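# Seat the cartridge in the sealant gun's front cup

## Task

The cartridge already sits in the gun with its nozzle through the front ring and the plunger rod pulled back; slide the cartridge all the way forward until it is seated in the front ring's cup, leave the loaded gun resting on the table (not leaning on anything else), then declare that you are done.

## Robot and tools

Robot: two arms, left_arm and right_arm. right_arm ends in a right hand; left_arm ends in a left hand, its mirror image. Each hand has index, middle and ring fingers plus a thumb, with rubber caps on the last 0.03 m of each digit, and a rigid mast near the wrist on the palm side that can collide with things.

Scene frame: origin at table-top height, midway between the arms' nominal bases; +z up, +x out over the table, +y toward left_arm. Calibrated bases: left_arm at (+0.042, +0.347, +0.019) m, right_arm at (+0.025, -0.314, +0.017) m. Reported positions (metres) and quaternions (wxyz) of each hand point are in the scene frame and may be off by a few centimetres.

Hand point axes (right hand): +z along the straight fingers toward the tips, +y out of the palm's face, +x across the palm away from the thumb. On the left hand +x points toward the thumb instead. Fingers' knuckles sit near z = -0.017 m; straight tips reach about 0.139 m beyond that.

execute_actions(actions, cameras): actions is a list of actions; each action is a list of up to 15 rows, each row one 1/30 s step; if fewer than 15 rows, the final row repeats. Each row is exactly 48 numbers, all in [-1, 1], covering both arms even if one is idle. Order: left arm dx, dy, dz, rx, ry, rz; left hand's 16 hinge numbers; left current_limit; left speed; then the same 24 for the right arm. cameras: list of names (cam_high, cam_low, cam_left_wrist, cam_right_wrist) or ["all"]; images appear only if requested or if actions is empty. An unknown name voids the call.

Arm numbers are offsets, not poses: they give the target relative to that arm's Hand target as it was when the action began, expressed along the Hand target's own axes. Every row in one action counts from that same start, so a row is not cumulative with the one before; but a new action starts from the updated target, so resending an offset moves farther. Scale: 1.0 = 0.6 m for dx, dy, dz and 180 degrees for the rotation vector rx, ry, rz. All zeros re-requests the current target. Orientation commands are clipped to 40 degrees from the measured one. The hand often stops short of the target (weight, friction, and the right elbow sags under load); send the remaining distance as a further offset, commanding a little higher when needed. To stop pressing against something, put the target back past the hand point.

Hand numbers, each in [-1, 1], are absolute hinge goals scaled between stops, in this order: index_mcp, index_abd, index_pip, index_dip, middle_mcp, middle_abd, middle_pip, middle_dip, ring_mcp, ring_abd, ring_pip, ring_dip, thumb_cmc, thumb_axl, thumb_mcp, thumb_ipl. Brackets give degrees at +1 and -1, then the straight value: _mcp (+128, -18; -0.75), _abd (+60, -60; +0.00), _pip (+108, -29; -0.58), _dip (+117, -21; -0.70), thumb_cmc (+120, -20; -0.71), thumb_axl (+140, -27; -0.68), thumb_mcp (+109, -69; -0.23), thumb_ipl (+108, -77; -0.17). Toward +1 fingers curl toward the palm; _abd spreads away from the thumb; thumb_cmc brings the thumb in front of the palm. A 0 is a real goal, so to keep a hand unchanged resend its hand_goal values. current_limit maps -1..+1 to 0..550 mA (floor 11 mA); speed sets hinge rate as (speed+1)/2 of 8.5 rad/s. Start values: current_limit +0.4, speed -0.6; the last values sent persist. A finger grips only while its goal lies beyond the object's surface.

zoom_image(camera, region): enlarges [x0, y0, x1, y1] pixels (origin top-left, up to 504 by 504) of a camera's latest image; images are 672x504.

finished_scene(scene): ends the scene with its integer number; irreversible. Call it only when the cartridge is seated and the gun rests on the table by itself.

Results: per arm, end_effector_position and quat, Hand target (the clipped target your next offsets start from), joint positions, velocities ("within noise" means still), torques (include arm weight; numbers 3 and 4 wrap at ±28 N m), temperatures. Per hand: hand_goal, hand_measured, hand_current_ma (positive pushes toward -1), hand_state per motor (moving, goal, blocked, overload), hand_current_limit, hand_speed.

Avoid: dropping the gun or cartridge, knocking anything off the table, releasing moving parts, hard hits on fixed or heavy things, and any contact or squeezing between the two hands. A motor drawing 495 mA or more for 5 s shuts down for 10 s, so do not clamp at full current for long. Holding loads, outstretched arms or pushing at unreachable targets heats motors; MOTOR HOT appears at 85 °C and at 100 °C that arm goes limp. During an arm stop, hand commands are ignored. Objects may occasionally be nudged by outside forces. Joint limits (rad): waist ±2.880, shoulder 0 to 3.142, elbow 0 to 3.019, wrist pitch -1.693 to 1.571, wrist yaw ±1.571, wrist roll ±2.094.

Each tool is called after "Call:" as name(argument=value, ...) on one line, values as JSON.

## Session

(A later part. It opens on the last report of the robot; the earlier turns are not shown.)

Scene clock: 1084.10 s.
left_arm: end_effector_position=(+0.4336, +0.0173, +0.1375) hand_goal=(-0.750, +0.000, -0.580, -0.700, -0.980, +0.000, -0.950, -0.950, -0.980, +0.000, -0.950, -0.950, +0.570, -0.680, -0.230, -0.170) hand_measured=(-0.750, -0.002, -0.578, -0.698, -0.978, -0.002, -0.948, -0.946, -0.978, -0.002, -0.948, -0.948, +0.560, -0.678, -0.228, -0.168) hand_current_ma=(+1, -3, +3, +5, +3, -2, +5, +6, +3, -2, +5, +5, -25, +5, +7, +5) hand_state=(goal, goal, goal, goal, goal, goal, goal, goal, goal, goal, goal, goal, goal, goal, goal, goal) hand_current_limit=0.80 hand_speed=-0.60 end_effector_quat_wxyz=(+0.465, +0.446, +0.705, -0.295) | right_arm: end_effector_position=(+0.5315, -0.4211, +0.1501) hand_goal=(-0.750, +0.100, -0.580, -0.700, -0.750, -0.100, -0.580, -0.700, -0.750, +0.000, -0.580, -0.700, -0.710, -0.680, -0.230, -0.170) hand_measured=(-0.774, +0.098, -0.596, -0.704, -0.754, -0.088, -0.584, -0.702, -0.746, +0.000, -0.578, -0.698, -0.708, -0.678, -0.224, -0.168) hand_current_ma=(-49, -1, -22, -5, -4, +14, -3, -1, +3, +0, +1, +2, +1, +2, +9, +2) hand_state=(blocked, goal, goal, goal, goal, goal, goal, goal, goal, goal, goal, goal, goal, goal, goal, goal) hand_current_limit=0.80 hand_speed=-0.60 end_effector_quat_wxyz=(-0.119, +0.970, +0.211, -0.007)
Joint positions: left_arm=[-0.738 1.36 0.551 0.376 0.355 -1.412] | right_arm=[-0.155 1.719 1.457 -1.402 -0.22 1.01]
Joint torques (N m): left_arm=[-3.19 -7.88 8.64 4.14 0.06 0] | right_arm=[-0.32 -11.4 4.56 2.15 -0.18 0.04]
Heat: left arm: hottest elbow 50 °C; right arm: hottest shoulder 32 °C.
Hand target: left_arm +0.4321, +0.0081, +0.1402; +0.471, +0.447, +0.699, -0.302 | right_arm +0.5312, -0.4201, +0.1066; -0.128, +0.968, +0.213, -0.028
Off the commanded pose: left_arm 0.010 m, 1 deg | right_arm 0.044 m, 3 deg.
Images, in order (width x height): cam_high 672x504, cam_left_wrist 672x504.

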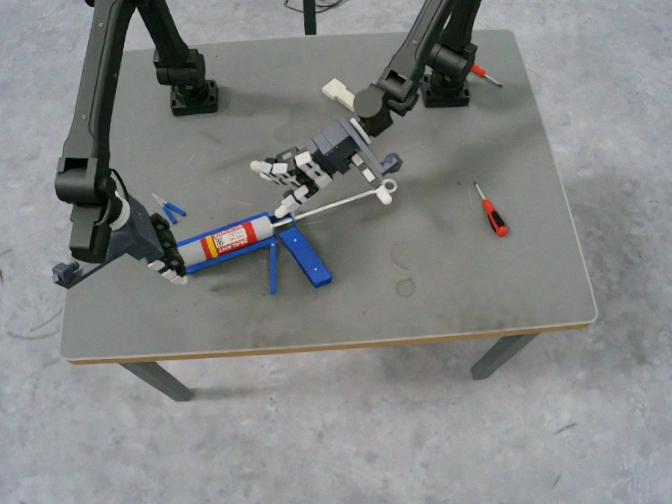

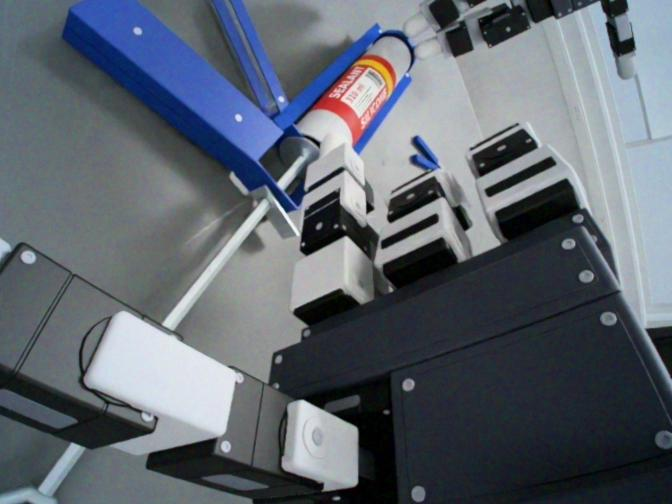

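Call:
execute_actions(actions=[[[0.0323,-0.007,0.0053,0,0,0,-0.75,0,-0.58,-0.7,-0.98,0,-0.95,-0.95,-0.98,0,-0.95,-0.95,0.57,-0.68,-0.23,-0.17,0.8,-0.6,0,0,0,0,0,0,-0.75,0.1,-0.58,-0.7,-0.75,-0.1,-0.58,-0.7,-0.75,0,-0.58,-0.7,-0.71,-0.68,-0.23,-0.17,0.8,-0.6]]], cameras=["cam_left_wrist","cam_high"])

Call:
zoom_image(camera="cam_left_wrist", region=[260, 30, 460, 190])

Call:
zoom_image(camera="cam_high", region=[235, 190, 305, 260])

Scene clock: 1101.87 s.
left_arm: end_effector_position=(+0.4287, +0.0188, +0.1196) hand_goal=(-0.750, +0.000, -0.580, -0.700, -0.980, +0.000, -0.950, -0.950, -0.980, +0.000, -0.950, -0.950, +0.570, -0.680, -0.230, -0.170) hand_measured=(-0.750, -0.002, -0.578, -0.698, -0.978, -0.002, -0.948, -0.946, -0.978, -0.002, -0.948, -0.948, +0.560, -0.678, -0.228, -0.168) hand_current_ma=(+1, -3, +3, +5, +3, -2, +5, +6, +3, -2, +5, +5, -25, +5, +7, +5) hand_state=(goal, goal, goal, goal, goal, goal, goal, goal, goal, goal, goal, goal, goal, goal, goal, goal) hand_current_limit=0.80 hand_speed=-0.60 end_effector_quat_wxyz=(+0.466, +0.446, +0.705, -0.295) | right_arm: end_effector_position=(+0.5315, -0.4211, +0.1501) hand_goal=(-0.750, +0.100, -0.580, -0.700, -0.750, -0.100, -0.580, -0.700, -0.750, +0.000, -0.580, -0.700, -0.710, -0.680, -0.230, -0.170) hand_measured=(-0.774, +0.098, -0.596, -0.704, -0.754, -0.088, -0.584, -0.702, -0.746, +0.000, -0.578, -0.698, -0.708, -0.678, -0.224, -0.168) hand_current_ma=(-49, -1, -22, -5, -4, +14, -3, -1, +3, +0, +1, +2, +1, +2, +9, +2) hand_state=(blocked, goal, goal, goal, goal, goal, goal, goal, goal, goal, goal, goal, goal, goal, goal, goal) hand_current_limit=0.80 hand_speed=-0.60 end_effector_quat_wxyz=(-0.119, +0.970, +0.211, -0.007)
Joint positions: left_arm=[-0.745 1.402 0.519 0.454 0.348 -1.415] | right_arm=[-0.155 1.719 1.457 -1.402 -0.22 1.01]
Joint torques (N m): left_arm=[-3.08 -7.82 8.09 4.22 0.05 0.01] | right_arm=[-0.62 -10.75 4.36 2.14 -0.23 0.05]
Heat: left arm: hottest elbow 50 °C; right arm: hottest shoulder 32 °C.
Hand target: left_arm +0.4264, +0.0101, +0.1211; +0.471, +0.447, +0.699, -0.302 | right_arm +0.5312, -0.4201, +0.1066; -0.128, +0.968, +0.213, -0.028
Off the commanded pose: left_arm 0.009 m, 1 deg | right_arm 0.044 m, 3 deg.
Images, in order (width x height): cam_high 672x504, cam_left_wrist 672x504.

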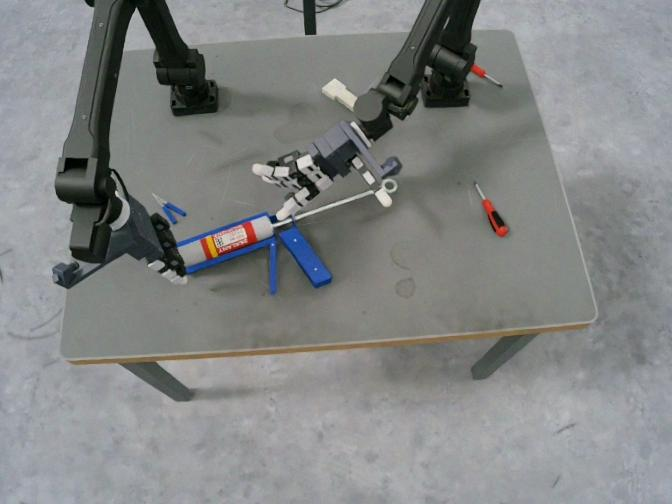

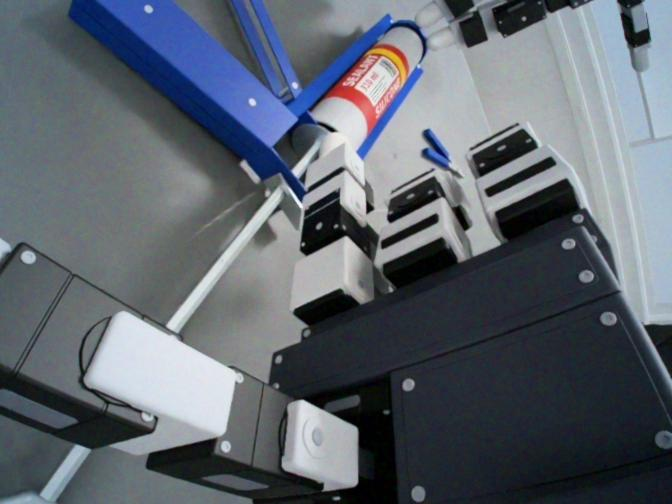

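Scaled by 2.520 from the camera's 672x504 image, which has a finer 960x720 frame.

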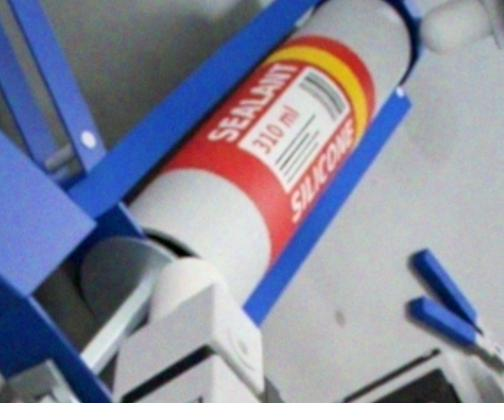

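Scaled by 7.200 from the camera's 672x504 image, which has a finer 960x720 frame.

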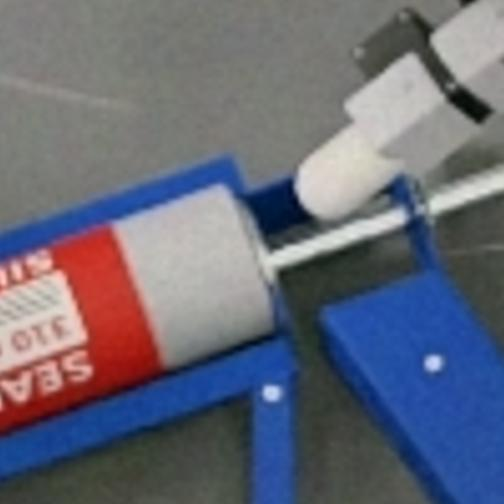

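Call:
execute_actions(actions=[[[-0.0346,0,-0.0032,0,0,0,-0.75,0,-0.58,-0.7,-0.98,0,-0.95,-0.95,-0.98,0,-0.95,-0.95,0.57,-0.68,-0.23,-0.17,0.8,-0.6,0,0,0,0,0,0,-0.75,0.1,-0.58,-0.7,-0.75,-0.1,-0.58,-0.7,-0.75,0,-0.58,-0.7,-0.71,-0.68,-0.23,-0.17,0.8,-0.6]]])

Scene clock: 1118.83 s.
left_arm: end_effector_position=(+0.4242, +0.0200, +0.1173) hand_goal=(-0.750, +0.000, -0.580, -0.700, -0.980, +0.000, -0.950, -0.950, -0.980, +0.000, -0.950, -0.950, +0.570, -0.680, -0.230, -0.170) hand_measured=(-0.750, -0.002, -0.578, -0.698, -0.978, -0.002, -0.948, -0.946, -0.978, -0.002, -0.948, -0.948, +0.560, -0.678, -0.228, -0.168) hand_current_ma=(+1, -3, +3, +5, +3, -2, +5, +6, +3, -2, +5, +5, -25, +5, +7, +5) hand_state=(goal, goal, goal, goal, goal, goal, goal, goal, goal, goal, goal, goal, goal, goal, goal, goal) hand_current_limit=0.80 hand_speed=-0.60 end_effector_quat_wxyz=(+0.456, +0.448, +0.711, -0.293) | right_arm: end_effector_position=(+0.5315, -0.4211, +0.1501) hand_goal=(-0.750, +0.100, -0.580, -0.700, -0.750, -0.100, -0.580, -0.700, -0.750, +0.000, -0.580, -0.700, -0.710, -0.680, -0.230, -0.170) hand_measured=(-0.774, +0.098, -0.596, -0.704, -0.754, -0.088, -0.584, -0.702, -0.746, +0.000, -0.578, -0.698, -0.708, -0.678, -0.224, -0.168) hand_current_ma=(-49, -1, -22, -5, -4, +14, -3, -1, +3, +0, +1, +2, +1, +2, +9, +2) hand_state=(blocked, goal, goal, goal, goal, goal, goal, goal, goal, goal, goal, goal, goal, goal, goal, goal) hand_current_limit=0.80 hand_speed=-0.60 end_effector_quat_wxyz=(-0.119, +0.970, +0.211, -0.007)
Joint positions: left_arm=[-0.751 1.389 0.519 0.418 0.343 -1.418] | right_arm=[-0.155 1.719 1.457 -1.402 -0.22 1.01]
Joint torques (N m): left_arm=[-3.02 -10.46 10.93 2.18 0.05 0.01] | right_arm=[-1.03 -11.16 4.44 2.07 -0.15 0.05]
Heat: left arm: hottest elbow 48 °C; right arm: hottest elbow 32 °C.
Hand target: left_arm +0.4290, +0.0047, +0.1410; +0.471, +0.447, +0.699, -0.302 | right_arm +0.5312, -0.4201, +0.1066; -0.128, +0.968, +0.213, -0.028
Off the commanded pose: left_arm 0.029 m, 2 deg | right_arm 0.044 m, 3 deg.

Call:
execute_actions(actions=[[[-0.0278,0,-0.0113,0,0,0,-0.75,0,-0.58,-0.7,-0.98,0,-0.95,-0.95,-0.98,0,-0.95,-0.95,0.57,-0.68,-0.23,-0.17,0.8,-0.6,0,0,0,0,0,0,-0.75,0.1,-0.58,-0.7,-0.75,-0.1,-0.58,-0.7,-0.75,0,-0.58,-0.7,-0.71,-0.68,-0.23,-0.17,0.8,-0.6]]])

Scene clock: 1128.37 s.
left_arm: end_effector_position=(+0.4206, +0.0234, +0.1309) hand_goal=(-0.750, +0.000, -0.580, -0.700, -0.980, +0.000, -0.950, -0.950, -0.980, +0.000, -0.950, -0.950, +0.570, -0.680, -0.230, -0.170) hand_measured=(-0.750, -0.002, -0.578, -0.698, -0.978, -0.002, -0.948, -0.946, -0.978, -0.002, -0.948, -0.948, +0.560, -0.678, -0.228, -0.168) hand_current_ma=(+1, -3, +3, +5, +3, -2, +5, +6, +3, -2, +5, +5, -25, +5, +7, +5) hand_state=(goal, goal, goal, goal, goal, goal, goal, goal, goal, goal, goal, goal, goal, goal, goal, goal) hand_current_limit=0.80 hand_speed=-0.60 end_effector_quat_wxyz=(+0.453, +0.448, +0.713, -0.292) | right_arm: end_effector_position=(+0.5315, -0.4211, +0.1501) hand_goal=(-0.750, +0.100, -0.580, -0.700, -0.750, -0.100, -0.580, -0.700, -0.750, +0.000, -0.580, -0.700, -0.710, -0.680, -0.230, -0.170) hand_measured=(-0.774, +0.098, -0.596, -0.704, -0.754, -0.088, -0.584, -0.702, -0.746, +0.000, -0.578, -0.698, -0.708, -0.678, -0.224, -0.168) hand_current_ma=(-49, -1, -22, -5, -4, +14, -3, -1, +3, +0, +1, +2, +1, +2, +9, +2) hand_state=(blocked, goal, goal, goal, goal, goal, goal, goal, goal, goal, goal, goal, goal, goal, goal, goal) hand_current_limit=0.80 hand_speed=-0.60 end_effector_quat_wxyz=(-0.119, +0.970, +0.211, -0.007)
Joint positions: left_arm=[-0.751 1.332 0.525 0.347 0.342 -1.418] | right_arm=[-0.155 1.719 1.457 -1.402 -0.22 1.01]
Joint torques (N m): left_arm=[-3.25 -9.58 12.42 2.22 0.07 0] | right_arm=[-0.5 -11.11 4.49 2.06 -0.2 -0.03]
Heat: left arm: hottest elbow 48 °C; right arm: hottest elbow 32 °C.
Hand target: left_arm +0.4290, +0.0048, +0.1591; +0.471, +0.447, +0.699, -0.302 | right_arm +0.5312, -0.4201, +0.1066; -0.128, +0.968, +0.213, -0.028
Off the commanded pose: left_arm 0.035 m, 3 deg | right_arm 0.044 m, 3 deg.

Call:
execute_actions(actions=[[[0.0532,-0.0005,0.0193,0,0,0,-0.75,0,-0.58,-0.7,-0.98,0,-0.95,-0.95,-0.98,0,-0.95,-0.95,0.57,-0.68,-0.23,-0.17,0.8,-0.6,0,0,0,0,0,0,-0.75,0.1,-0.58,-0.7,-0.75,-0.1,-0.58,-0.7,-0.75,0,-0.58,-0.7,-0.71,-0.68,-0.23,-0.17,0.8,-0.6]]], cameras=["cam_left_wrist","cam_high"])

Call:
zoom_image(camera="cam_left_wrist", region=[260, 30, 460, 190])

Call:
zoom_image(camera="cam_high", region=[235, 190, 305, 260])

Scene clock: 1141.57 s.
left_arm: end_effector_position=(+0.4276, +0.0168, +0.1191) hand_goal=(-0.750, +0.000, -0.580, -0.700, -0.980, +0.000, -0.950, -0.950, -0.980, +0.000, -0.950, -0.950, +0.570, -0.680, -0.230, -0.170) hand_measured=(-0.750, -0.002, -0.578, -0.698, -0.978, -0.002, -0.948, -0.946, -0.978, -0.002, -0.948, -0.948, +0.560, -0.678, -0.228, -0.168) hand_current_ma=(+1, -3, +3, +5, +3, -2, +5, +6, +3, -2, +5, +5, -25, +5, +7, +5) hand_state=(goal, goal, goal, goal, goal, goal, goal, goal, goal, goal, goal, goal, goal, goal, goal, goal) hand_current_limit=0.80 hand_speed=-0.60 end_effector_quat_wxyz=(+0.462, +0.447, +0.707, -0.294) | right_arm: end_effector_position=(+0.5315, -0.4211, +0.1501) hand_goal=(-0.750, +0.100, -0.580, -0.700, -0.750, -0.100, -0.580, -0.700, -0.750, +0.000, -0.580, -0.700, -0.710, -0.680, -0.230, -0.170) hand_measured=(-0.774, +0.098, -0.596, -0.704, -0.754, -0.088, -0.584, -0.702, -0.746, +0.000, -0.578, -0.698, -0.708, -0.678, -0.224, -0.168) hand_current_ma=(-49, -1, -22, -5, -4, +14, -3, -1, +3, +0, +1, +2, +1, +2, +9, +2) hand_state=(blocked, goal, goal, goal, goal, goal, goal, goal, goal, goal, goal, goal, goal, goal, goal, goal) hand_current_limit=0.80 hand_speed=-0.60 end_effector_quat_wxyz=(-0.119, +0.970, +0.211, -0.007)
Joint positions: left_arm=[-0.751 1.402 0.525 0.439 0.342 -1.418] | right_arm=[-0.155 1.719 1.457 -1.402 -0.22 1.01]
Joint torques (N m): left_arm=[-3.14 -8.06 8.87 4.11 0.06 0.03] | right_arm=[-0.38 -10.23 4.46 2.15 -0.14 0.02]
Heat: left arm: hottest elbow 48 °C; right arm: hottest elbow 32 °C.
Hand target: left_arm +0.4282, +0.0058, +0.1251; +0.471, +0.447, +0.699, -0.302 | right_arm +0.5312, -0.4201, +0.1066; -0.128, +0.968, +0.213, -0.028
Off the commanded pose: left_arm 0.013 m, 2 deg | right_arm 0.044 m, 3 deg.
Images, in order (width x height): cam_high 672x504, cam_left_wrist 672x504.

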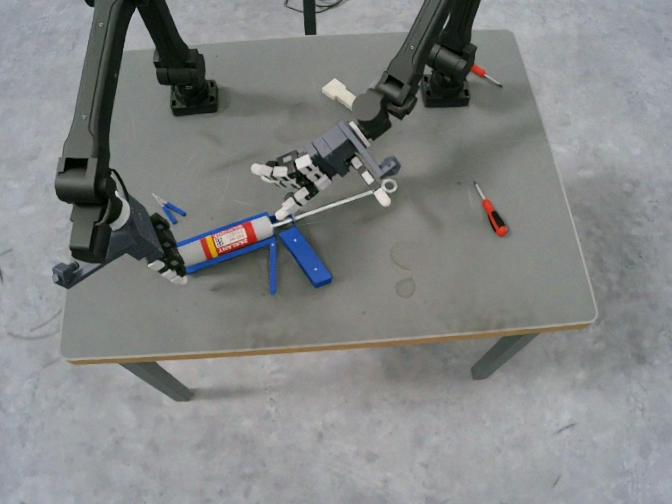

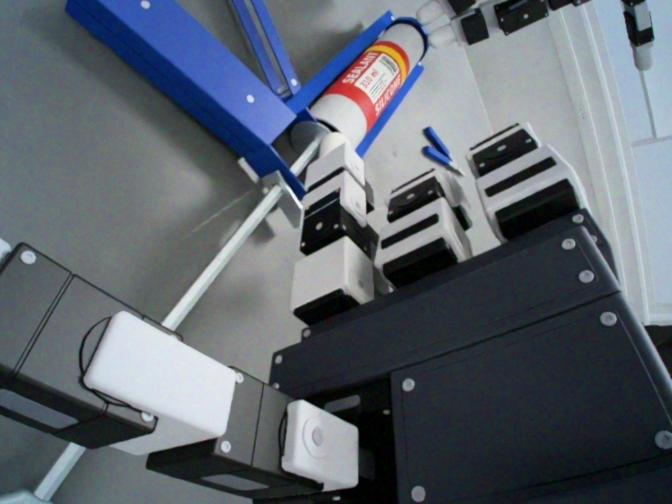

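Scaled by 2.520 from the camera's 672x504 image, which has a finer 960x720 frame.

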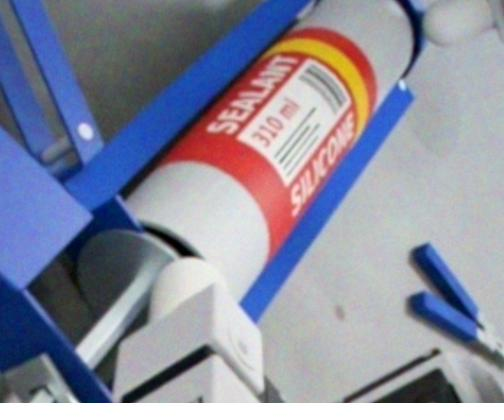

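Scaled by 7.200 from the camera's 672x504 image, which has a finer 960x720 frame.

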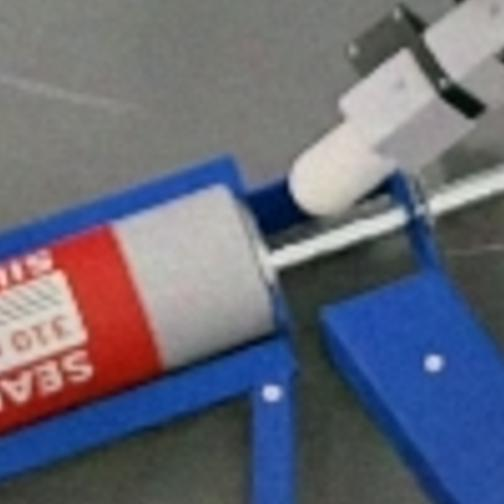

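Call:
execute_actions(actions=[[[-0.0694,0,-0.0281,0,0,0,-0.75,0,-0.58,-0.7,-0.98,0,-0.95,-0.95,-0.98,0,-0.95,-0.95,0.57,-0.68,-0.23,-0.17,0.8,-0.6,0,0,0,0,0,0,-0.75,0.1,-0.58,-0.7,-0.75,-0.1,-0.58,-0.7,-0.75,0,-0.58,-0.7,-0.71,-0.68,-0.23,-0.17,0.8,-0.6]],[[0.0602,0,0.0244,0,0,0,-0.75,0,-0.58,-0.7,-0.98,0,-0.95,-0.95,-0.98,0,-0.95,-0.95,0.57,-0.68,-0.23,-0.17,0.8,-0.6,0,0,0,0,0,0,-0.75,0.1,-0.58,-0.7,-0.75,-0.1,-0.58,-0.7,-0.75,0,-0.58,-0.7,-0.71,-0.68,-0.23,-0.17,0.8,-0.6]]])

Scene clock: 1154.57 s.
left_arm: end_effector_position=(+0.4294, +0.0152, +0.1271) hand_goal=(-0.750, +0.000, -0.580, -0.700, -0.980, +0.000, -0.950, -0.950, -0.980, +0.000, -0.950, -0.950, +0.570, -0.680, -0.230, -0.170) hand_measured=(-0.750, -0.002, -0.578, -0.698, -0.978, -0.002, -0.948, -0.946, -0.978, -0.002, -0.948, -0.948, +0.560, -0.678, -0.228, -0.168) hand_current_ma=(+1, -3, +3, +5, +3, -2, +5, +6, +3, -2, +5, +5, -25, +5, +7, +5) hand_state=(goal, goal, goal, goal, goal, goal, goal, goal, goal, goal, goal, goal, goal, goal, goal, goal) hand_current_limit=0.80 hand_speed=-0.60 end_effector_quat_wxyz=(+0.464, +0.446, +0.706, -0.295) | right_arm: end_effector_position=(+0.5315, -0.4211, +0.1501) hand_goal=(-0.750, +0.100, -0.580, -0.700, -0.750, -0.100, -0.580, -0.700, -0.750, +0.000, -0.580, -0.700, -0.710, -0.680, -0.230, -0.170) hand_measured=(-0.774, +0.098, -0.596, -0.704, -0.754, -0.088, -0.584, -0.702, -0.746, +0.000, -0.578, -0.698, -0.708, -0.678, -0.224, -0.168) hand_current_ma=(-49, -1, -22, -5, -4, +14, -3, -1, +3, +0, +1, +2, +1, +2, +9, +2) hand_state=(blocked, goal, goal, goal, goal, goal, goal, goal, goal, goal, goal, goal, goal, goal, goal, goal) hand_current_limit=0.80 hand_speed=-0.60 end_effector_quat_wxyz=(-0.119, +0.970, +0.211, -0.007)
Joint positions: left_arm=[-0.751 1.385 0.537 0.415 0.342 -1.419] | right_arm=[-0.155 1.719 1.457 -1.402 -0.22 1.01]
Joint torques (N m): left_arm=[-2.96 -7.88 8.55 4.08 0.08 0.03] | right_arm=[-0.26 -10.81 4.55 1.99 -0.17 0.01]
Heat: left arm: hottest elbow 47 °C; right arm: hottest shoulder 31 °C.
Hand target: left_arm +0.4282, +0.0057, +0.1312; +0.471, +0.447, +0.698, -0.302 | right_arm +0.5312, -0.4201, +0.1066; -0.128, +0.968, +0.213, -0.028
Off the commanded pose: left_arm 0.010 m, 1 deg | right_arm 0.044 m, 3 deg.

Call:
execute_actions(actions=[[[-0.0013,-0.003,0.021,0,0,0,-0.75,0,-0.58,-0.7,-0.98,0,-0.95,-0.95,-0.98,0,-0.95,-0.95,0.57,-0.68,-0.23,-0.17,0.8,-0.6,0,0,0,0,0,0,-0.75,0.1,-0.58,-0.7,-0.75,-0.1,-0.58,-0.7,-0.75,0,-0.58,-0.7,-0.71,-0.68,-0.23,-0.17,0.8,-0.6]]], cameras=["cam_left_wrist","cam_high"])

Call:
zoom_image(camera="cam_high", region=[235, 190, 305, 260])

Scene clock: 1166.27 s.
left_arm: end_effector_position=(+0.4256, +0.0097, +0.1141) hand_goal=(-0.750, +0.000, -0.580, -0.700, -0.980, +0.000, -0.950, -0.950, -0.980, +0.000, -0.950, -0.950, +0.570, -0.680, -0.230, -0.170) hand_measured=(-0.750, -0.002, -0.578, -0.698, -0.978, -0.002, -0.948, -0.946, -0.978, -0.002, -0.948, -0.948, +0.560, -0.678, -0.228, -0.168) hand_current_ma=(+1, -3, +3, +5, +3, -2, +5, +6, +3, -2, +5, +5, -25, +5, +7, +5) hand_state=(goal, goal, goal, goal, goal, goal, goal, goal, goal, goal, goal, goal, goal, goal, goal, goal) hand_current_limit=0.80 hand_speed=-0.60 end_effector_quat_wxyz=(+0.456, +0.448, +0.711, -0.293) | right_arm: end_effector_position=(+0.5315, -0.4211, +0.1501) hand_goal=(-0.750, +0.100, -0.580, -0.700, -0.750, -0.100, -0.580, -0.700, -0.750, +0.000, -0.580, -0.700, -0.710, -0.680, -0.230, -0.170) hand_measured=(-0.774, +0.098, -0.596, -0.704, -0.754, -0.088, -0.584, -0.702, -0.746, +0.000, -0.578, -0.698, -0.708, -0.678, -0.224, -0.168) hand_current_ma=(-49, -1, -22, -5, -4, +14, -3, -1, +3, +0, +1, +2, +1, +2, +9, +2) hand_state=(blocked, goal, goal, goal, goal, goal, goal, goal, goal, goal, goal, goal, goal, goal, goal, goal) hand_current_limit=0.80 hand_speed=-0.60 end_effector_quat_wxyz=(-0.119, +0.970, +0.211, -0.007)
Joint positions: left_arm=[-0.77 1.42 0.537 0.433 0.327 -1.425] | right_arm=[-0.155 1.719 1.457 -1.402 -0.22 1.01]
Joint torques (N m): left_arm=[-2.67 -8 10.21 4.14 0.06 0.01] | right_arm=[-0.26 -11.4 4.48 2.11 -0.2 0.07]
Heat: left arm: hottest elbow 47 °C; right arm: hottest shoulder 31 °C.
Hand target: left_arm +0.4316, -0.0060, +0.1272; +0.471, +0.447, +0.698, -0.302 | right_arm +0.5312, -0.4201, +0.1066; -0.128, +0.968, +0.213, -0.028
Off the commanded pose: left_arm 0.021 m, 2 deg | right_arm 0.044 m, 3 deg.
Images, in order (width x height): cam_high 672x504, cam_left_wrist 672x504.

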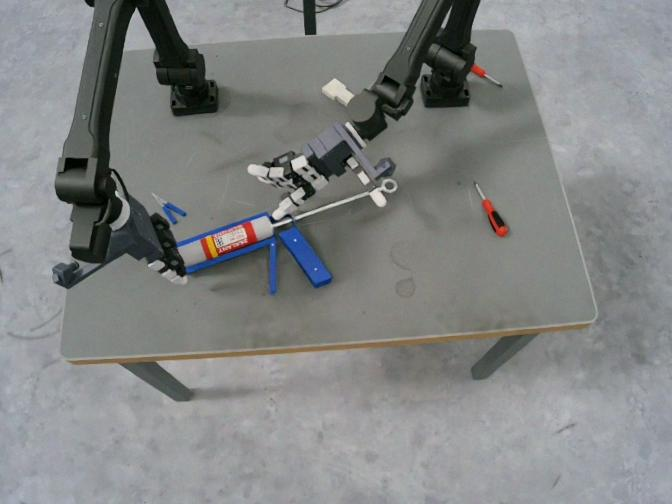

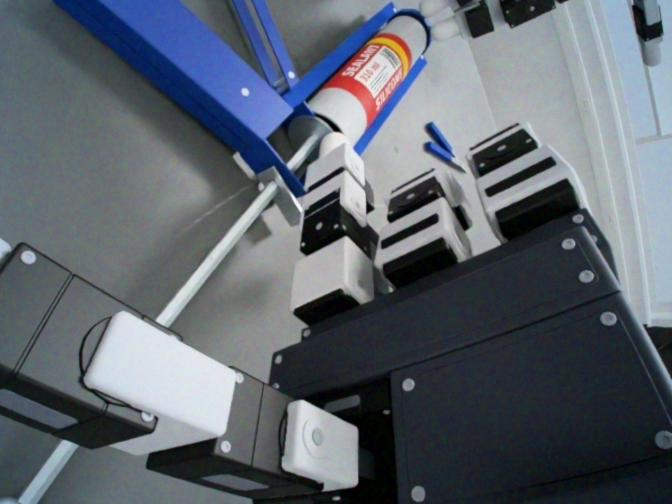

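Scaled by 7.200 from the camera's 672x504 image, which has a finer 960x720 frame.

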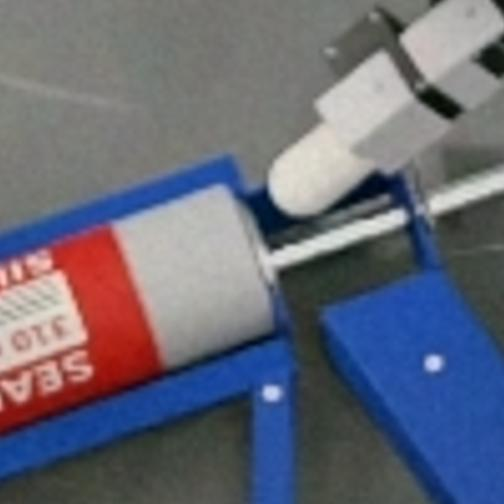

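Call:
zoom_image(camera="cam_left_wrist", region=[280, 90, 380, 190])

Call:
zoom_image(camera="cam_high", region=[260, 200, 295, 235])

Scaled by 5.040 from the camera's 672x504 image, which has a finer 960x720 frame.

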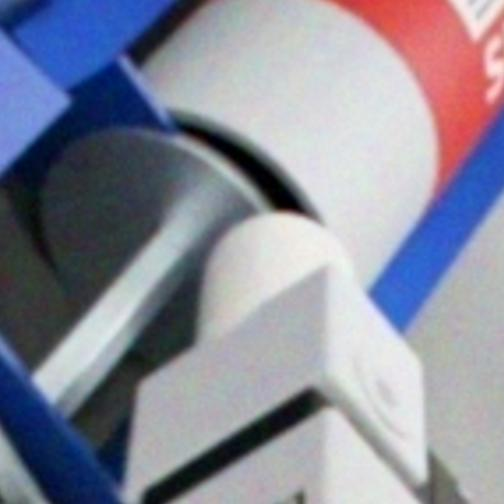

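Scaled by 14.400 from the camera's 672x504 image, which has a finer 960x720 frame.

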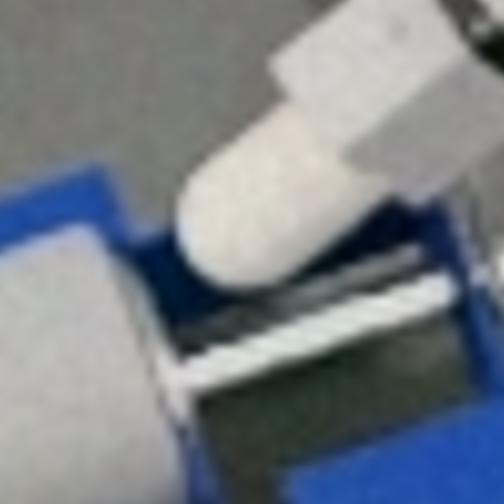

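Call:
execute_actions(actions=[[[-0.0694,0.0167,-0.0281,0,0,0,-0.75,0,-0.58,-0.7,-0.98,0,-0.95,-0.95,-0.98,0,-0.95,-0.95,0.57,-0.68,-0.23,-0.17,0.8,-0.6,0,0,0,0,0,0,-0.75,0.1,-0.58,-0.7,-0.75,-0.1,-0.58,-0.7,-0.75,0,-0.58,-0.7,-0.71,-0.68,-0.23,-0.17,0.8,-0.6]],[[0.0617,0,0.025,0,0,0,-0.75,0,-0.58,-0.7,-0.98,0,-0.95,-0.95,-0.98,0,-0.95,-0.95,0.57,-0.68,-0.23,-0.17,0.8,-0.6,0,0,0,0,0,0,-0.75,0.1,-0.58,-0.7,-0.75,-0.1,-0.58,-0.7,-0.75,0,-0.58,-0.7,-0.71,-0.68,-0.23,-0.17,0.8,-0.6]]], cameras=["cam_left_wrist","cam_high"])

Call:
zoom_image(camera="cam_left_wrist", region=[280, 90, 380, 190])

Call:
zoom_image(camera="cam_high", region=[235, 190, 305, 260])

Scene clock: 1207.50 s.
left_arm: end_effector_position=(+0.4333, -0.0027, +0.1281) hand_goal=(-0.750, +0.000, -0.580, -0.700, -0.980, +0.000, -0.950, -0.950, -0.980, +0.000, -0.950, -0.950, +0.570, -0.680, -0.230, -0.170) hand_measured=(-0.750, -0.002, -0.578, -0.698, -0.978, -0.002, -0.948, -0.946, -0.978, -0.002, -0.948, -0.948, +0.560, -0.678, -0.228, -0.168) hand_current_ma=(+1, -3, +3, +5, +3, -2, +5, +6, +3, -2, +5, +5, -25, +5, +7, +5) hand_state=(goal, goal, goal, goal, goal, goal, goal, goal, goal, goal, goal, goal, goal, goal, goal, goal) hand_current_limit=0.80 hand_speed=-0.60 end_effector_quat_wxyz=(+0.460, +0.451, +0.703, -0.302) | right_arm: end_effector_position=(+0.5315, -0.4211, +0.1501) hand_goal=(-0.750, +0.100, -0.580, -0.700, -0.750, -0.100, -0.580, -0.700, -0.750, +0.000, -0.580, -0.700, -0.710, -0.680, -0.230, -0.170) hand_measured=(-0.774, +0.098, -0.596, -0.704, -0.754, -0.088, -0.584, -0.702, -0.746, +0.000, -0.578, -0.698, -0.708, -0.678, -0.224, -0.168) hand_current_ma=(-49, -1, -22, -5, -4, +14, -3, -1, +3, +0, +1, +2, +1, +2, +9, +2) hand_state=(blocked, goal, goal, goal, goal, goal, goal, goal, goal, goal, goal, goal, goal, goal, goal, goal) hand_current_limit=0.80 hand_speed=-0.60 end_effector_quat_wxyz=(-0.119, +0.970, +0.211, -0.007)
Joint positions: left_arm=[-0.77 1.419 0.577 0.408 0.346 -1.425] | right_arm=[-0.155 1.719 1.457 -1.402 -0.22 1.01]
Joint torques (N m): left_arm=[-0.62 -8.94 8.4 4.16 0.22 0.13] | right_arm=[-0.5 -11.46 4.57 1.91 -0.16 -0.02]
Heat: left arm: hottest elbow 47 °C; right arm: hottest shoulder 31 °C.
Hand target: left_arm +0.4406, -0.0017, +0.1319; +0.471, +0.447, +0.699, -0.302 | right_arm +0.5312, -0.4201, +0.1066; -0.128, +0.968, +0.213, -0.028
Off the commanded pose: left_arm 0.008 m, 1 deg | right_arm 0.044 m, 3 deg.
Images, in order (width x height): cam_high 672x504, cam_left_wrist 672x504.

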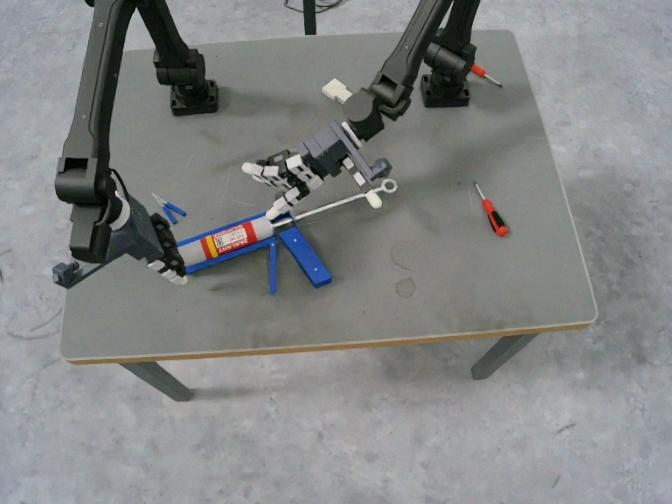

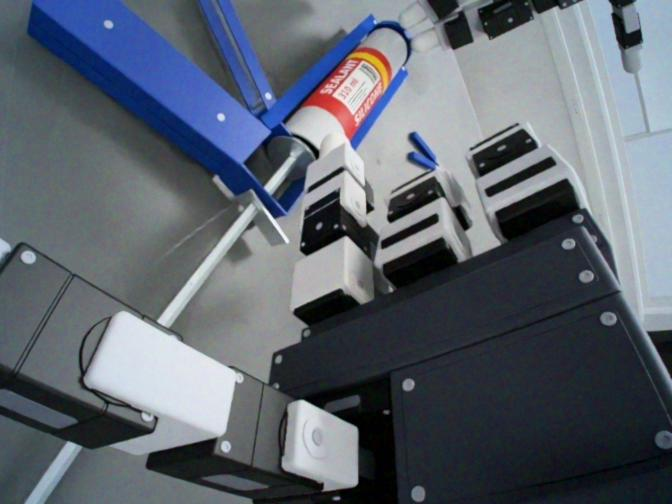

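Scaled by 5.040 from the camera's 672x504 image, which has a finer 960x720 frame.

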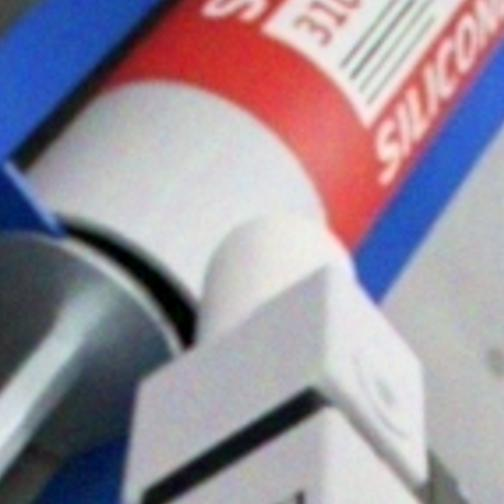

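Scaled by 7.200 from the camera's 672x504 image, which has a finer 960x720 frame.

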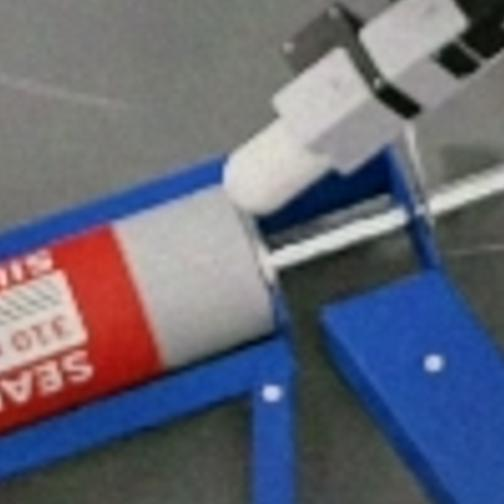

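Call:
execute_actions(actions=[[[-0.0484,0.0109,-0.0578,0,0,0,-0.75,0,-0.58,-0.7,-0.98,0,-0.95,-0.95,-0.98,0,-0.95,-0.95,0.57,-0.68,-0.23,-0.17,0.8,-0.6,0,0,0,0,0,0,-0.75,0.1,-0.58,-0.7,-0.75,-0.1,-0.58,-0.7,-0.75,0,-0.58,-0.7,-0.71,-0.68,-0.23,-0.17,0.8,-0.6]]])

Scene clock: 1217.07 s.
left_arm: end_effector_position=(+0.4312, +0.0167, +0.1642) hand_goal=(-0.750, +0.000, -0.580, -0.700, -0.980, +0.000, -0.950, -0.950, -0.980, +0.000, -0.950, -0.950, +0.570, -0.680, -0.230, -0.170) hand_measured=(-0.750, -0.002, -0.578, -0.698, -0.978, -0.002, -0.948, -0.946, -0.978, -0.002, -0.948, -0.948, +0.560, -0.678, -0.228, -0.168) hand_current_ma=(+1, -3, +3, +5, +3, -2, +5, +6, +3, -2, +5, +5, -25, +5, +7, +5) hand_state=(goal, goal, goal, goal, goal, goal, goal, goal, goal, goal, goal, goal, goal, goal, goal, goal) hand_current_limit=0.80 hand_speed=-0.60 end_effector_quat_wxyz=(+0.465, +0.447, +0.700, -0.306) | right_arm: end_effector_position=(+0.5315, -0.4211, +0.1501) hand_goal=(-0.750, +0.100, -0.580, -0.700, -0.750, -0.100, -0.580, -0.700, -0.750, +0.000, -0.580, -0.700, -0.710, -0.680, -0.230, -0.170) hand_measured=(-0.774, +0.098, -0.596, -0.704, -0.754, -0.088, -0.584, -0.702, -0.746, +0.000, -0.578, -0.698, -0.708, -0.678, -0.224, -0.168) hand_current_ma=(-49, -1, -22, -5, -4, +14, -3, -1, +3, +0, +1, +2, +1, +2, +9, +2) hand_state=(blocked, goal, goal, goal, goal, goal, goal, goal, goal, goal, goal, goal, goal, goal, goal, goal) hand_current_limit=0.80 hand_speed=-0.60 end_effector_quat_wxyz=(-0.119, +0.970, +0.211, -0.007)
Joint positions: left_arm=[-0.731 1.286 0.574 0.289 0.382 -1.418] | right_arm=[-0.155 1.719 1.457 -1.402 -0.22 1.01]
Joint torques (N m): left_arm=[-0.21 -9.11 9.76 2.14 0.26 0.22] | right_arm=[-0.73 -11.05 4.6 2.03 -0.19 0.05]
Heat: left arm: hottest elbow 47 °C; right arm: hottest shoulder 31 °C.
Hand target: left_arm +0.4378, +0.0203, +0.1720; +0.471, +0.447, +0.699, -0.302 | right_arm +0.5312, -0.4201, +0.1066; -0.128, +0.968, +0.213, -0.028
Off the commanded pose: left_arm 0.011 m, 1 deg | right_arm 0.044 m, 3 deg.

Call:
execute_actions(actions=[[[0.0675,-0.008,0.0332,0,0,0,-0.75,0,-0.58,-0.7,-0.98,0,-0.95,-0.95,-0.98,0,-0.95,-0.95,0.57,-0.68,-0.23,-0.17,0.8,-0.6,0,0,0,0,0,0,-0.75,0.1,-0.58,-0.7,-0.75,-0.1,-0.58,-0.7,-0.75,0,-0.58,-0.7,-0.71,-0.68,-0.23,-0.17,0.8,-0.6]]], cameras=["cam_left_wrist","cam_high"])

Call:
zoom_image(camera="cam_left_wrist", region=[280, 90, 380, 190])

Call:
zoom_image(camera="cam_high", region=[235, 190, 305, 260])

Scene clock: 1226.10 s.
left_arm: end_effector_position=(+0.4302, +0.0200, +0.1200) hand_goal=(-0.750, +0.000, -0.580, -0.700, -0.980, +0.000, -0.950, -0.950, -0.980, +0.000, -0.950, -0.950, +0.570, -0.680, -0.230, -0.170) hand_measured=(-0.750, -0.002, -0.578, -0.698, -0.978, -0.002, -0.948, -0.946, -0.978, -0.002, -0.948, -0.948, +0.560, -0.678, -0.228, -0.168) hand_current_ma=(+1, -3, +3, +5, +3, -2, +5, +6, +3, -2, +5, +5, -25, +5, +7, +5) hand_state=(goal, goal, goal, goal, goal, goal, goal, goal, goal, goal, goal, goal, goal, goal, goal, goal) hand_current_limit=0.80 hand_speed=-0.60 end_effector_quat_wxyz=(+0.458, +0.446, +0.707, -0.301) | right_arm: end_effector_position=(+0.5315, -0.4211, +0.1501) hand_goal=(-0.750, +0.100, -0.580, -0.700, -0.750, -0.100, -0.580, -0.700, -0.750, +0.000, -0.580, -0.700, -0.710, -0.680, -0.230, -0.170) hand_measured=(-0.774, +0.098, -0.596, -0.704, -0.754, -0.088, -0.584, -0.702, -0.746, +0.000, -0.578, -0.698, -0.708, -0.678, -0.224, -0.168) hand_current_ma=(-49, -1, -22, -5, -4, +14, -3, -1, +3, +0, +1, +2, +1, +2, +9, +2) hand_state=(blocked, goal, goal, goal, goal, goal, goal, goal, goal, goal, goal, goal, goal, goal, goal, goal) hand_current_limit=0.80 hand_speed=-0.60 end_effector_quat_wxyz=(-0.119, +0.970, +0.211, -0.007)
Joint positions: left_arm=[-0.731 1.395 0.527 0.425 0.373 -1.418] | right_arm=[-0.155 1.719 1.457 -1.402 -0.22 1.01]
Joint torques (N m): left_arm=[-1.73 -8.59 8.54 4.1 0.07 0.15] | right_arm=[-0.67 -11.22 4.52 2.09 -0.2 0.04]
Heat: left arm: hottest elbow 48 °C; right arm: hottest shoulder 31 °C.
Hand target: left_arm +0.4347, +0.0153, +0.1269; +0.471, +0.447, +0.699, -0.302 | right_arm +0.5312, -0.4201, +0.1066; -0.128, +0.968, +0.213, -0.028
Off the commanded pose: left_arm 0.010 m, 2 deg | right_arm 0.044 m, 3 deg.
Images, in order (width x height): cam_high 672x504, cam_left_wrist 672x504.

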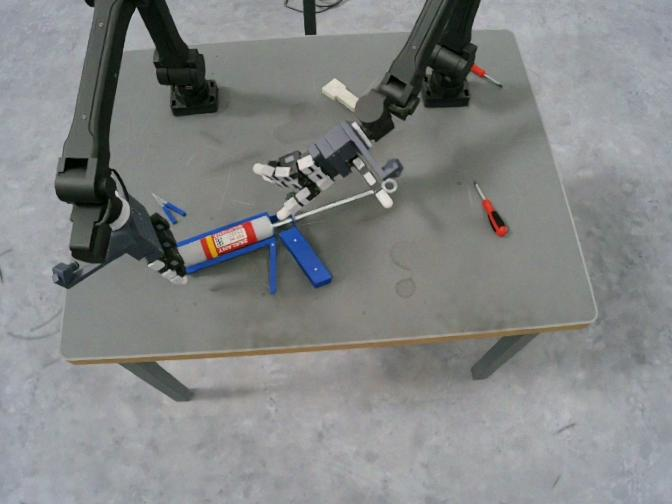

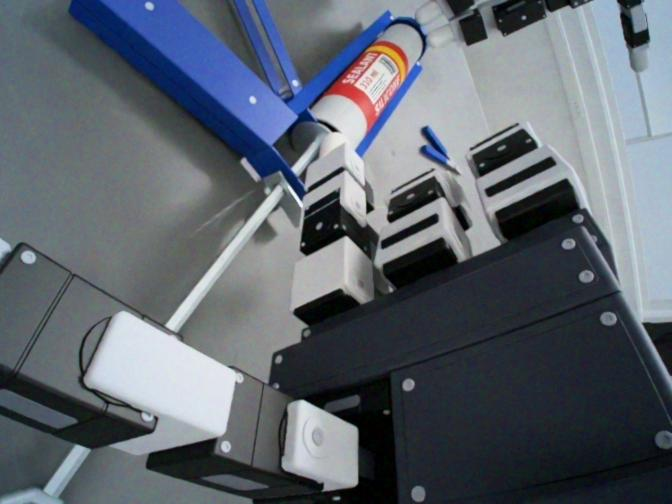

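Scaled by 5.040 from the camera's 672x504 image, which has a finer 960x720 frame.

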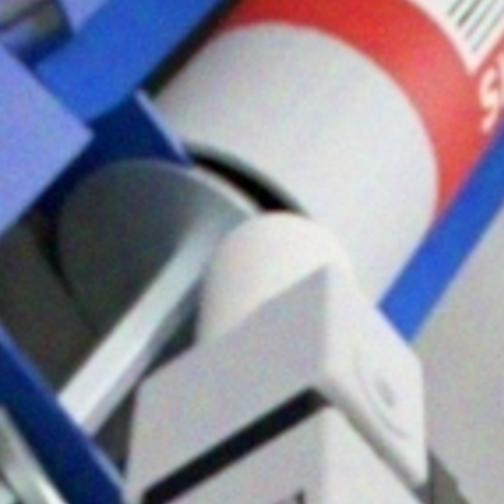

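Scaled by 7.200 from the camera's 672x504 image, which has a finer 960x720 frame.

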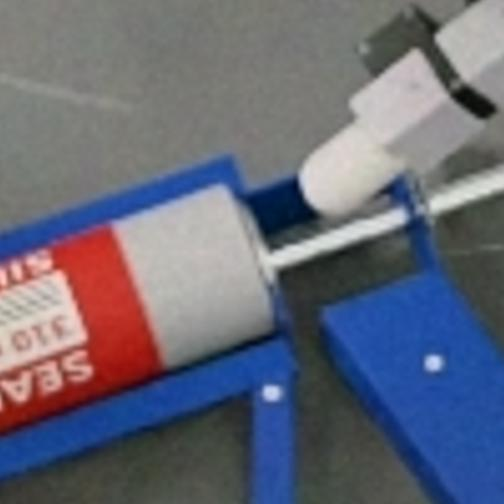

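Call:
execute_actions(actions=[[[-0.018,0.0033,0.0179,0,0,0,-0.75,0,-0.58,-0.7,-0.98,0,-0.95,-0.95,-0.98,0,-0.95,-0.95,0.57,-0.68,-0.23,-0.17,0.8,-0.6,0,0,0,0,0,0,-0.75,0.1,-0.58,-0.7,-0.75,-0.1,-0.58,-0.7,-0.75,0,-0.58,-0.7,-0.71,-0.68,-0.23,-0.17,0.8,-0.6]]], cameras=["cam_left_wrist","cam_high"])

Call:
zoom_image(camera="cam_left_wrist", region=[280, 90, 380, 190])

Call:
zoom_image(camera="cam_high", region=[235, 190, 305, 260])

Scene clock: 1241.47 s.
left_arm: end_effector_position=(+0.4311, +0.0217, +0.1171) hand_goal=(-0.750, +0.000, -0.580, -0.700, -0.980, +0.000, -0.950, -0.950, -0.980, +0.000, -0.950, -0.950, +0.570, -0.680, -0.230, -0.170) hand_measured=(-0.750, -0.002, -0.578, -0.698, -0.978, -0.002, -0.948, -0.946, -0.978, -0.002, -0.948, -0.948, +0.560, -0.678, -0.228, -0.168) hand_current_ma=(+1, -3, +3, +5, +3, -2, +5, +6, +3, -2, +5, +5, -25, +5, +7, +5) hand_state=(goal, goal, goal, goal, goal, goal, goal, goal, goal, goal, goal, goal, goal, goal, goal, goal) hand_current_limit=0.80 hand_speed=-0.60 end_effector_quat_wxyz=(+0.457, +0.445, +0.711, -0.297) | right_arm: end_effector_position=(+0.5315, -0.4211, +0.1501) hand_goal=(-0.750, +0.100, -0.580, -0.700, -0.750, -0.100, -0.580, -0.700, -0.750, +0.000, -0.580, -0.700, -0.710, -0.680, -0.230, -0.170) hand_measured=(-0.774, +0.098, -0.596, -0.704, -0.754, -0.088, -0.584, -0.702, -0.746, +0.000, -0.578, -0.698, -0.708, -0.678, -0.224, -0.168) hand_current_ma=(-49, -1, -22, -5, -4, +14, -3, -1, +3, +0, +1, +2, +1, +2, +9, +2) hand_state=(blocked, goal, goal, goal, goal, goal, goal, goal, goal, goal, goal, goal, goal, goal, goal, goal) hand_current_limit=0.80 hand_speed=-0.60 end_effector_quat_wxyz=(-0.119, +0.970, +0.211, -0.007)
Joint positions: left_arm=[-0.731 1.401 0.527 0.425 0.364 -1.418] | right_arm=[-0.155 1.719 1.457 -1.402 -0.22 1.01]
Joint torques (N m): left_arm=[-2.49 -7.77 11.81 3.12 0.05 0.11] | right_arm=[-0.38 -10.64 4.55 1.95 -0.16 0.02]
Heat: left arm: hottest elbow 48 °C; right arm: hottest shoulder 31 °C.
Hand target: left_arm +0.4423, +0.0034, +0.1328; +0.471, +0.447, +0.699, -0.302 | right_arm +0.5312, -0.4201, +0.1066; -0.128, +0.968, +0.213, -0.028
Off the commanded pose: left_arm 0.027 m, 2 deg | right_arm 0.044 m, 3 deg.
Images, in order (width x height): cam_high 672x504, cam_left_wrist 672x504.

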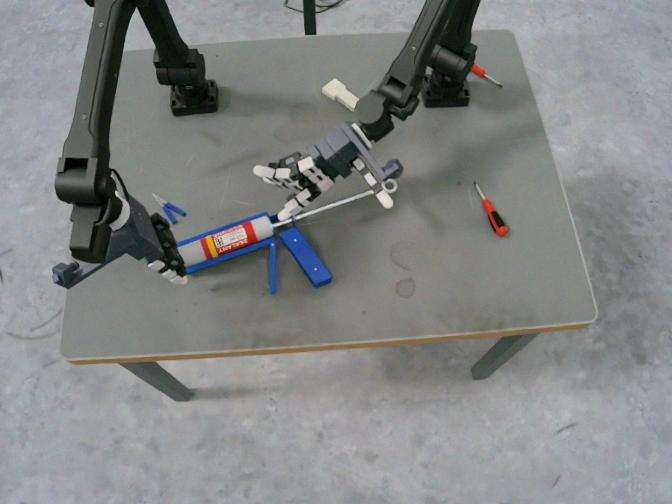

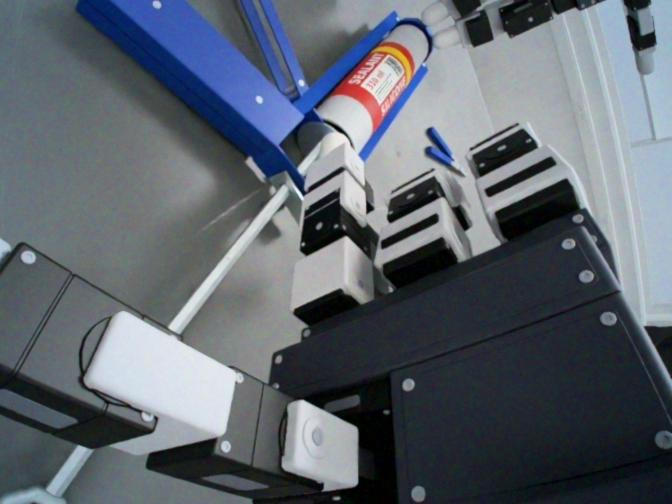

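Scaled by 5.040 from the camera's 672x504 image, which has a finer 960x720 frame.

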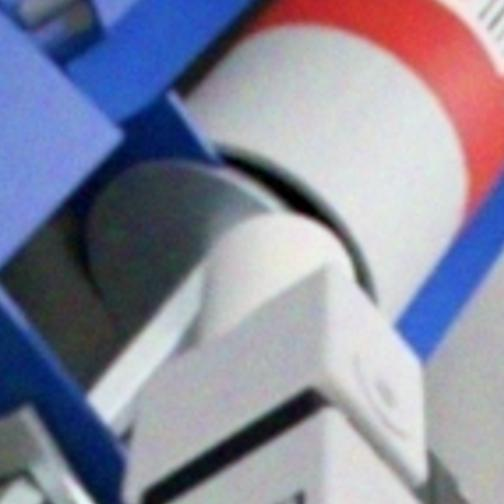

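Scaled by 7.200 from the camera's 672x504 image, which has a finer 960x720 frame.

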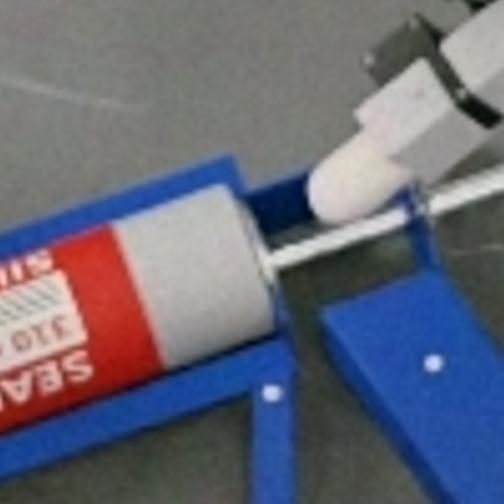

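Call:
execute_actions(actions=[[[-0.0595,-0.007,-0.026,0,0,0,-0.75,0,-0.58,-0.7,-0.98,0,-0.95,-0.95,-0.98,0,-0.95,-0.95,0.57,-0.68,-0.23,-0.17,0.8,-0.6,0,0,0,0,0,0,-0.75,0.1,-0.58,-0.7,-0.75,-0.1,-0.58,-0.7,-0.75,0,-0.58,-0.7,-0.71,-0.68,-0.23,-0.17,0.8,-0.6]]])

Scene clock: 1258.60 s.
left_arm: end_effector_position=(+0.4307, +0.0201, +0.1464) hand_goal=(-0.750, +0.000, -0.580, -0.700, -0.980, +0.000, -0.950, -0.950, -0.980, +0.000, -0.950, -0.950, +0.570, -0.680, -0.230, -0.170) hand_measured=(-0.750, -0.002, -0.578, -0.698, -0.978, -0.002, -0.948, -0.946, -0.978, -0.002, -0.948, -0.948, +0.560, -0.678, -0.228, -0.168) hand_current_ma=(+1, -3, +3, +5, +3, -2, +5, +6, +3, -2, +5, +5, -25, +5, +7, +5) hand_state=(goal, goal, goal, goal, goal, goal, goal, goal, goal, goal, goal, goal, goal, goal, goal, goal) hand_current_limit=0.80 hand_speed=-0.60 end_effector_quat_wxyz=(+0.456, +0.445, +0.712, -0.295) | right_arm: end_effector_position=(+0.5315, -0.4211, +0.1501) hand_goal=(-0.750, +0.100, -0.580, -0.700, -0.750, -0.100, -0.580, -0.700, -0.750, +0.000, -0.580, -0.700, -0.710, -0.680, -0.230, -0.170) hand_measured=(-0.774, +0.098, -0.596, -0.704, -0.754, -0.088, -0.584, -0.702, -0.746, +0.000, -0.578, -0.698, -0.708, -0.678, -0.224, -0.168) hand_current_ma=(-49, -1, -22, -5, -4, +14, -3, -1, +3, +0, +1, +2, +1, +2, +9, +2) hand_state=(blocked, goal, goal, goal, goal, goal, goal, goal, goal, goal, goal, goal, goal, goal, goal, goal) hand_current_limit=0.80 hand_speed=-0.60 end_effector_quat_wxyz=(-0.119, +0.970, +0.211, -0.007)
Joint positions: left_arm=[-0.738 1.318 0.564 0.3 0.355 -1.418] | right_arm=[-0.155 1.719 1.457 -1.402 -0.22 1.01]
Joint torques (N m): left_arm=[-2.84 -9.35 12.64 2.28 0.04 0.06] | right_arm=[-0.38 -10.93 4.55 1.95 -0.22 0.03]
Heat: left arm: hottest elbow 51 °C; right arm: hottest shoulder 31 °C.
Hand target: left_arm +0.4382, +0.0026, +0.1720; +0.471, +0.447, +0.698, -0.302 | right_arm +0.5312, -0.4201, +0.1066; -0.128, +0.968, +0.213, -0.028
Off the commanded pose: left_arm 0.032 m, 2 deg | right_arm 0.044 m, 3 deg.

Call:
execute_actions(actions=[[[-0.0062,0,0.0155,0,0,0,-0.75,0,-0.58,-0.7,-0.98,0,-0.95,-0.95,-0.98,0,-0.95,-0.95,0.57,-0.68,-0.23,-0.17,0.8,-0.6,0,0,0,0,0,0,-0.75,0.1,-0.58,-0.7,-0.75,-0.1,-0.58,-0.7,-0.75,0,-0.58,-0.7,-0.71,-0.68,-0.23,-0.17,0.8,-0.6]]])

Scene clock: 1269.50 s.
left_arm: end_effector_position=(+0.4332, +0.0127, +0.1557) hand_goal=(-0.750, +0.000, -0.580, -0.700, -0.980, +0.000, -0.950, -0.950, -0.980, +0.000, -0.950, -0.950, +0.570, -0.680, -0.230, -0.170) hand_measured=(-0.750, -0.002, -0.578, -0.698, -0.978, -0.002, -0.948, -0.946, -0.978, -0.002, -0.948, -0.948, +0.560, -0.678, -0.228, -0.168) hand_current_ma=(+1, -3, +3, +5, +3, -2, +5, +6, +3, -2, +5, +5, -25, +5, +7, +5) hand_state=(goal, goal, goal, goal, goal, goal, goal, goal, goal, goal, goal, goal, goal, goal, goal, goal) hand_current_limit=0.80 hand_speed=-0.60 end_effector_quat_wxyz=(+0.463, +0.446, +0.707, -0.295) | right_arm: end_effector_position=(+0.5315, -0.4211, +0.1501) hand_goal=(-0.750, +0.100, -0.580, -0.700, -0.750, -0.100, -0.580, -0.700, -0.750, +0.000, -0.580, -0.700, -0.710, -0.680, -0.230, -0.170) hand_measured=(-0.774, +0.098, -0.596, -0.704, -0.754, -0.088, -0.584, -0.702, -0.746, +0.000, -0.578, -0.698, -0.708, -0.678, -0.224, -0.168) hand_current_ma=(-49, -1, -22, -5, -4, +14, -3, -1, +3, +0, +1, +2, +1, +2, +9, +2) hand_state=(blocked, goal, goal, goal, goal, goal, goal, goal, goal, goal, goal, goal, goal, goal, goal, goal) hand_current_limit=0.80 hand_speed=-0.60 end_effector_quat_wxyz=(-0.119, +0.970, +0.211, -0.007)
Joint positions: left_arm=[-0.749 1.318 0.582 0.299 0.345 -1.418] | right_arm=[-0.155 1.719 1.457 -1.402 -0.22 1.01]
Joint torques (N m): left_arm=[-2.78 -6.95 13.2 2.47 0.04 0.03] | right_arm=[-0.44 -10.64 4.56 2.09 -0.19 0.04]
Heat: left arm: hottest elbow 50 °C; right arm: hottest shoulder 31 °C.
Hand target: left_arm +0.4424, -0.0064, +0.1720; +0.471, +0.447, +0.699, -0.302 | right_arm +0.5312, -0.4201, +0.1066; -0.128, +0.968, +0.213, -0.028
Off the commanded pose: left_arm 0.027 m, 2 deg | right_arm 0.044 m, 3 deg.


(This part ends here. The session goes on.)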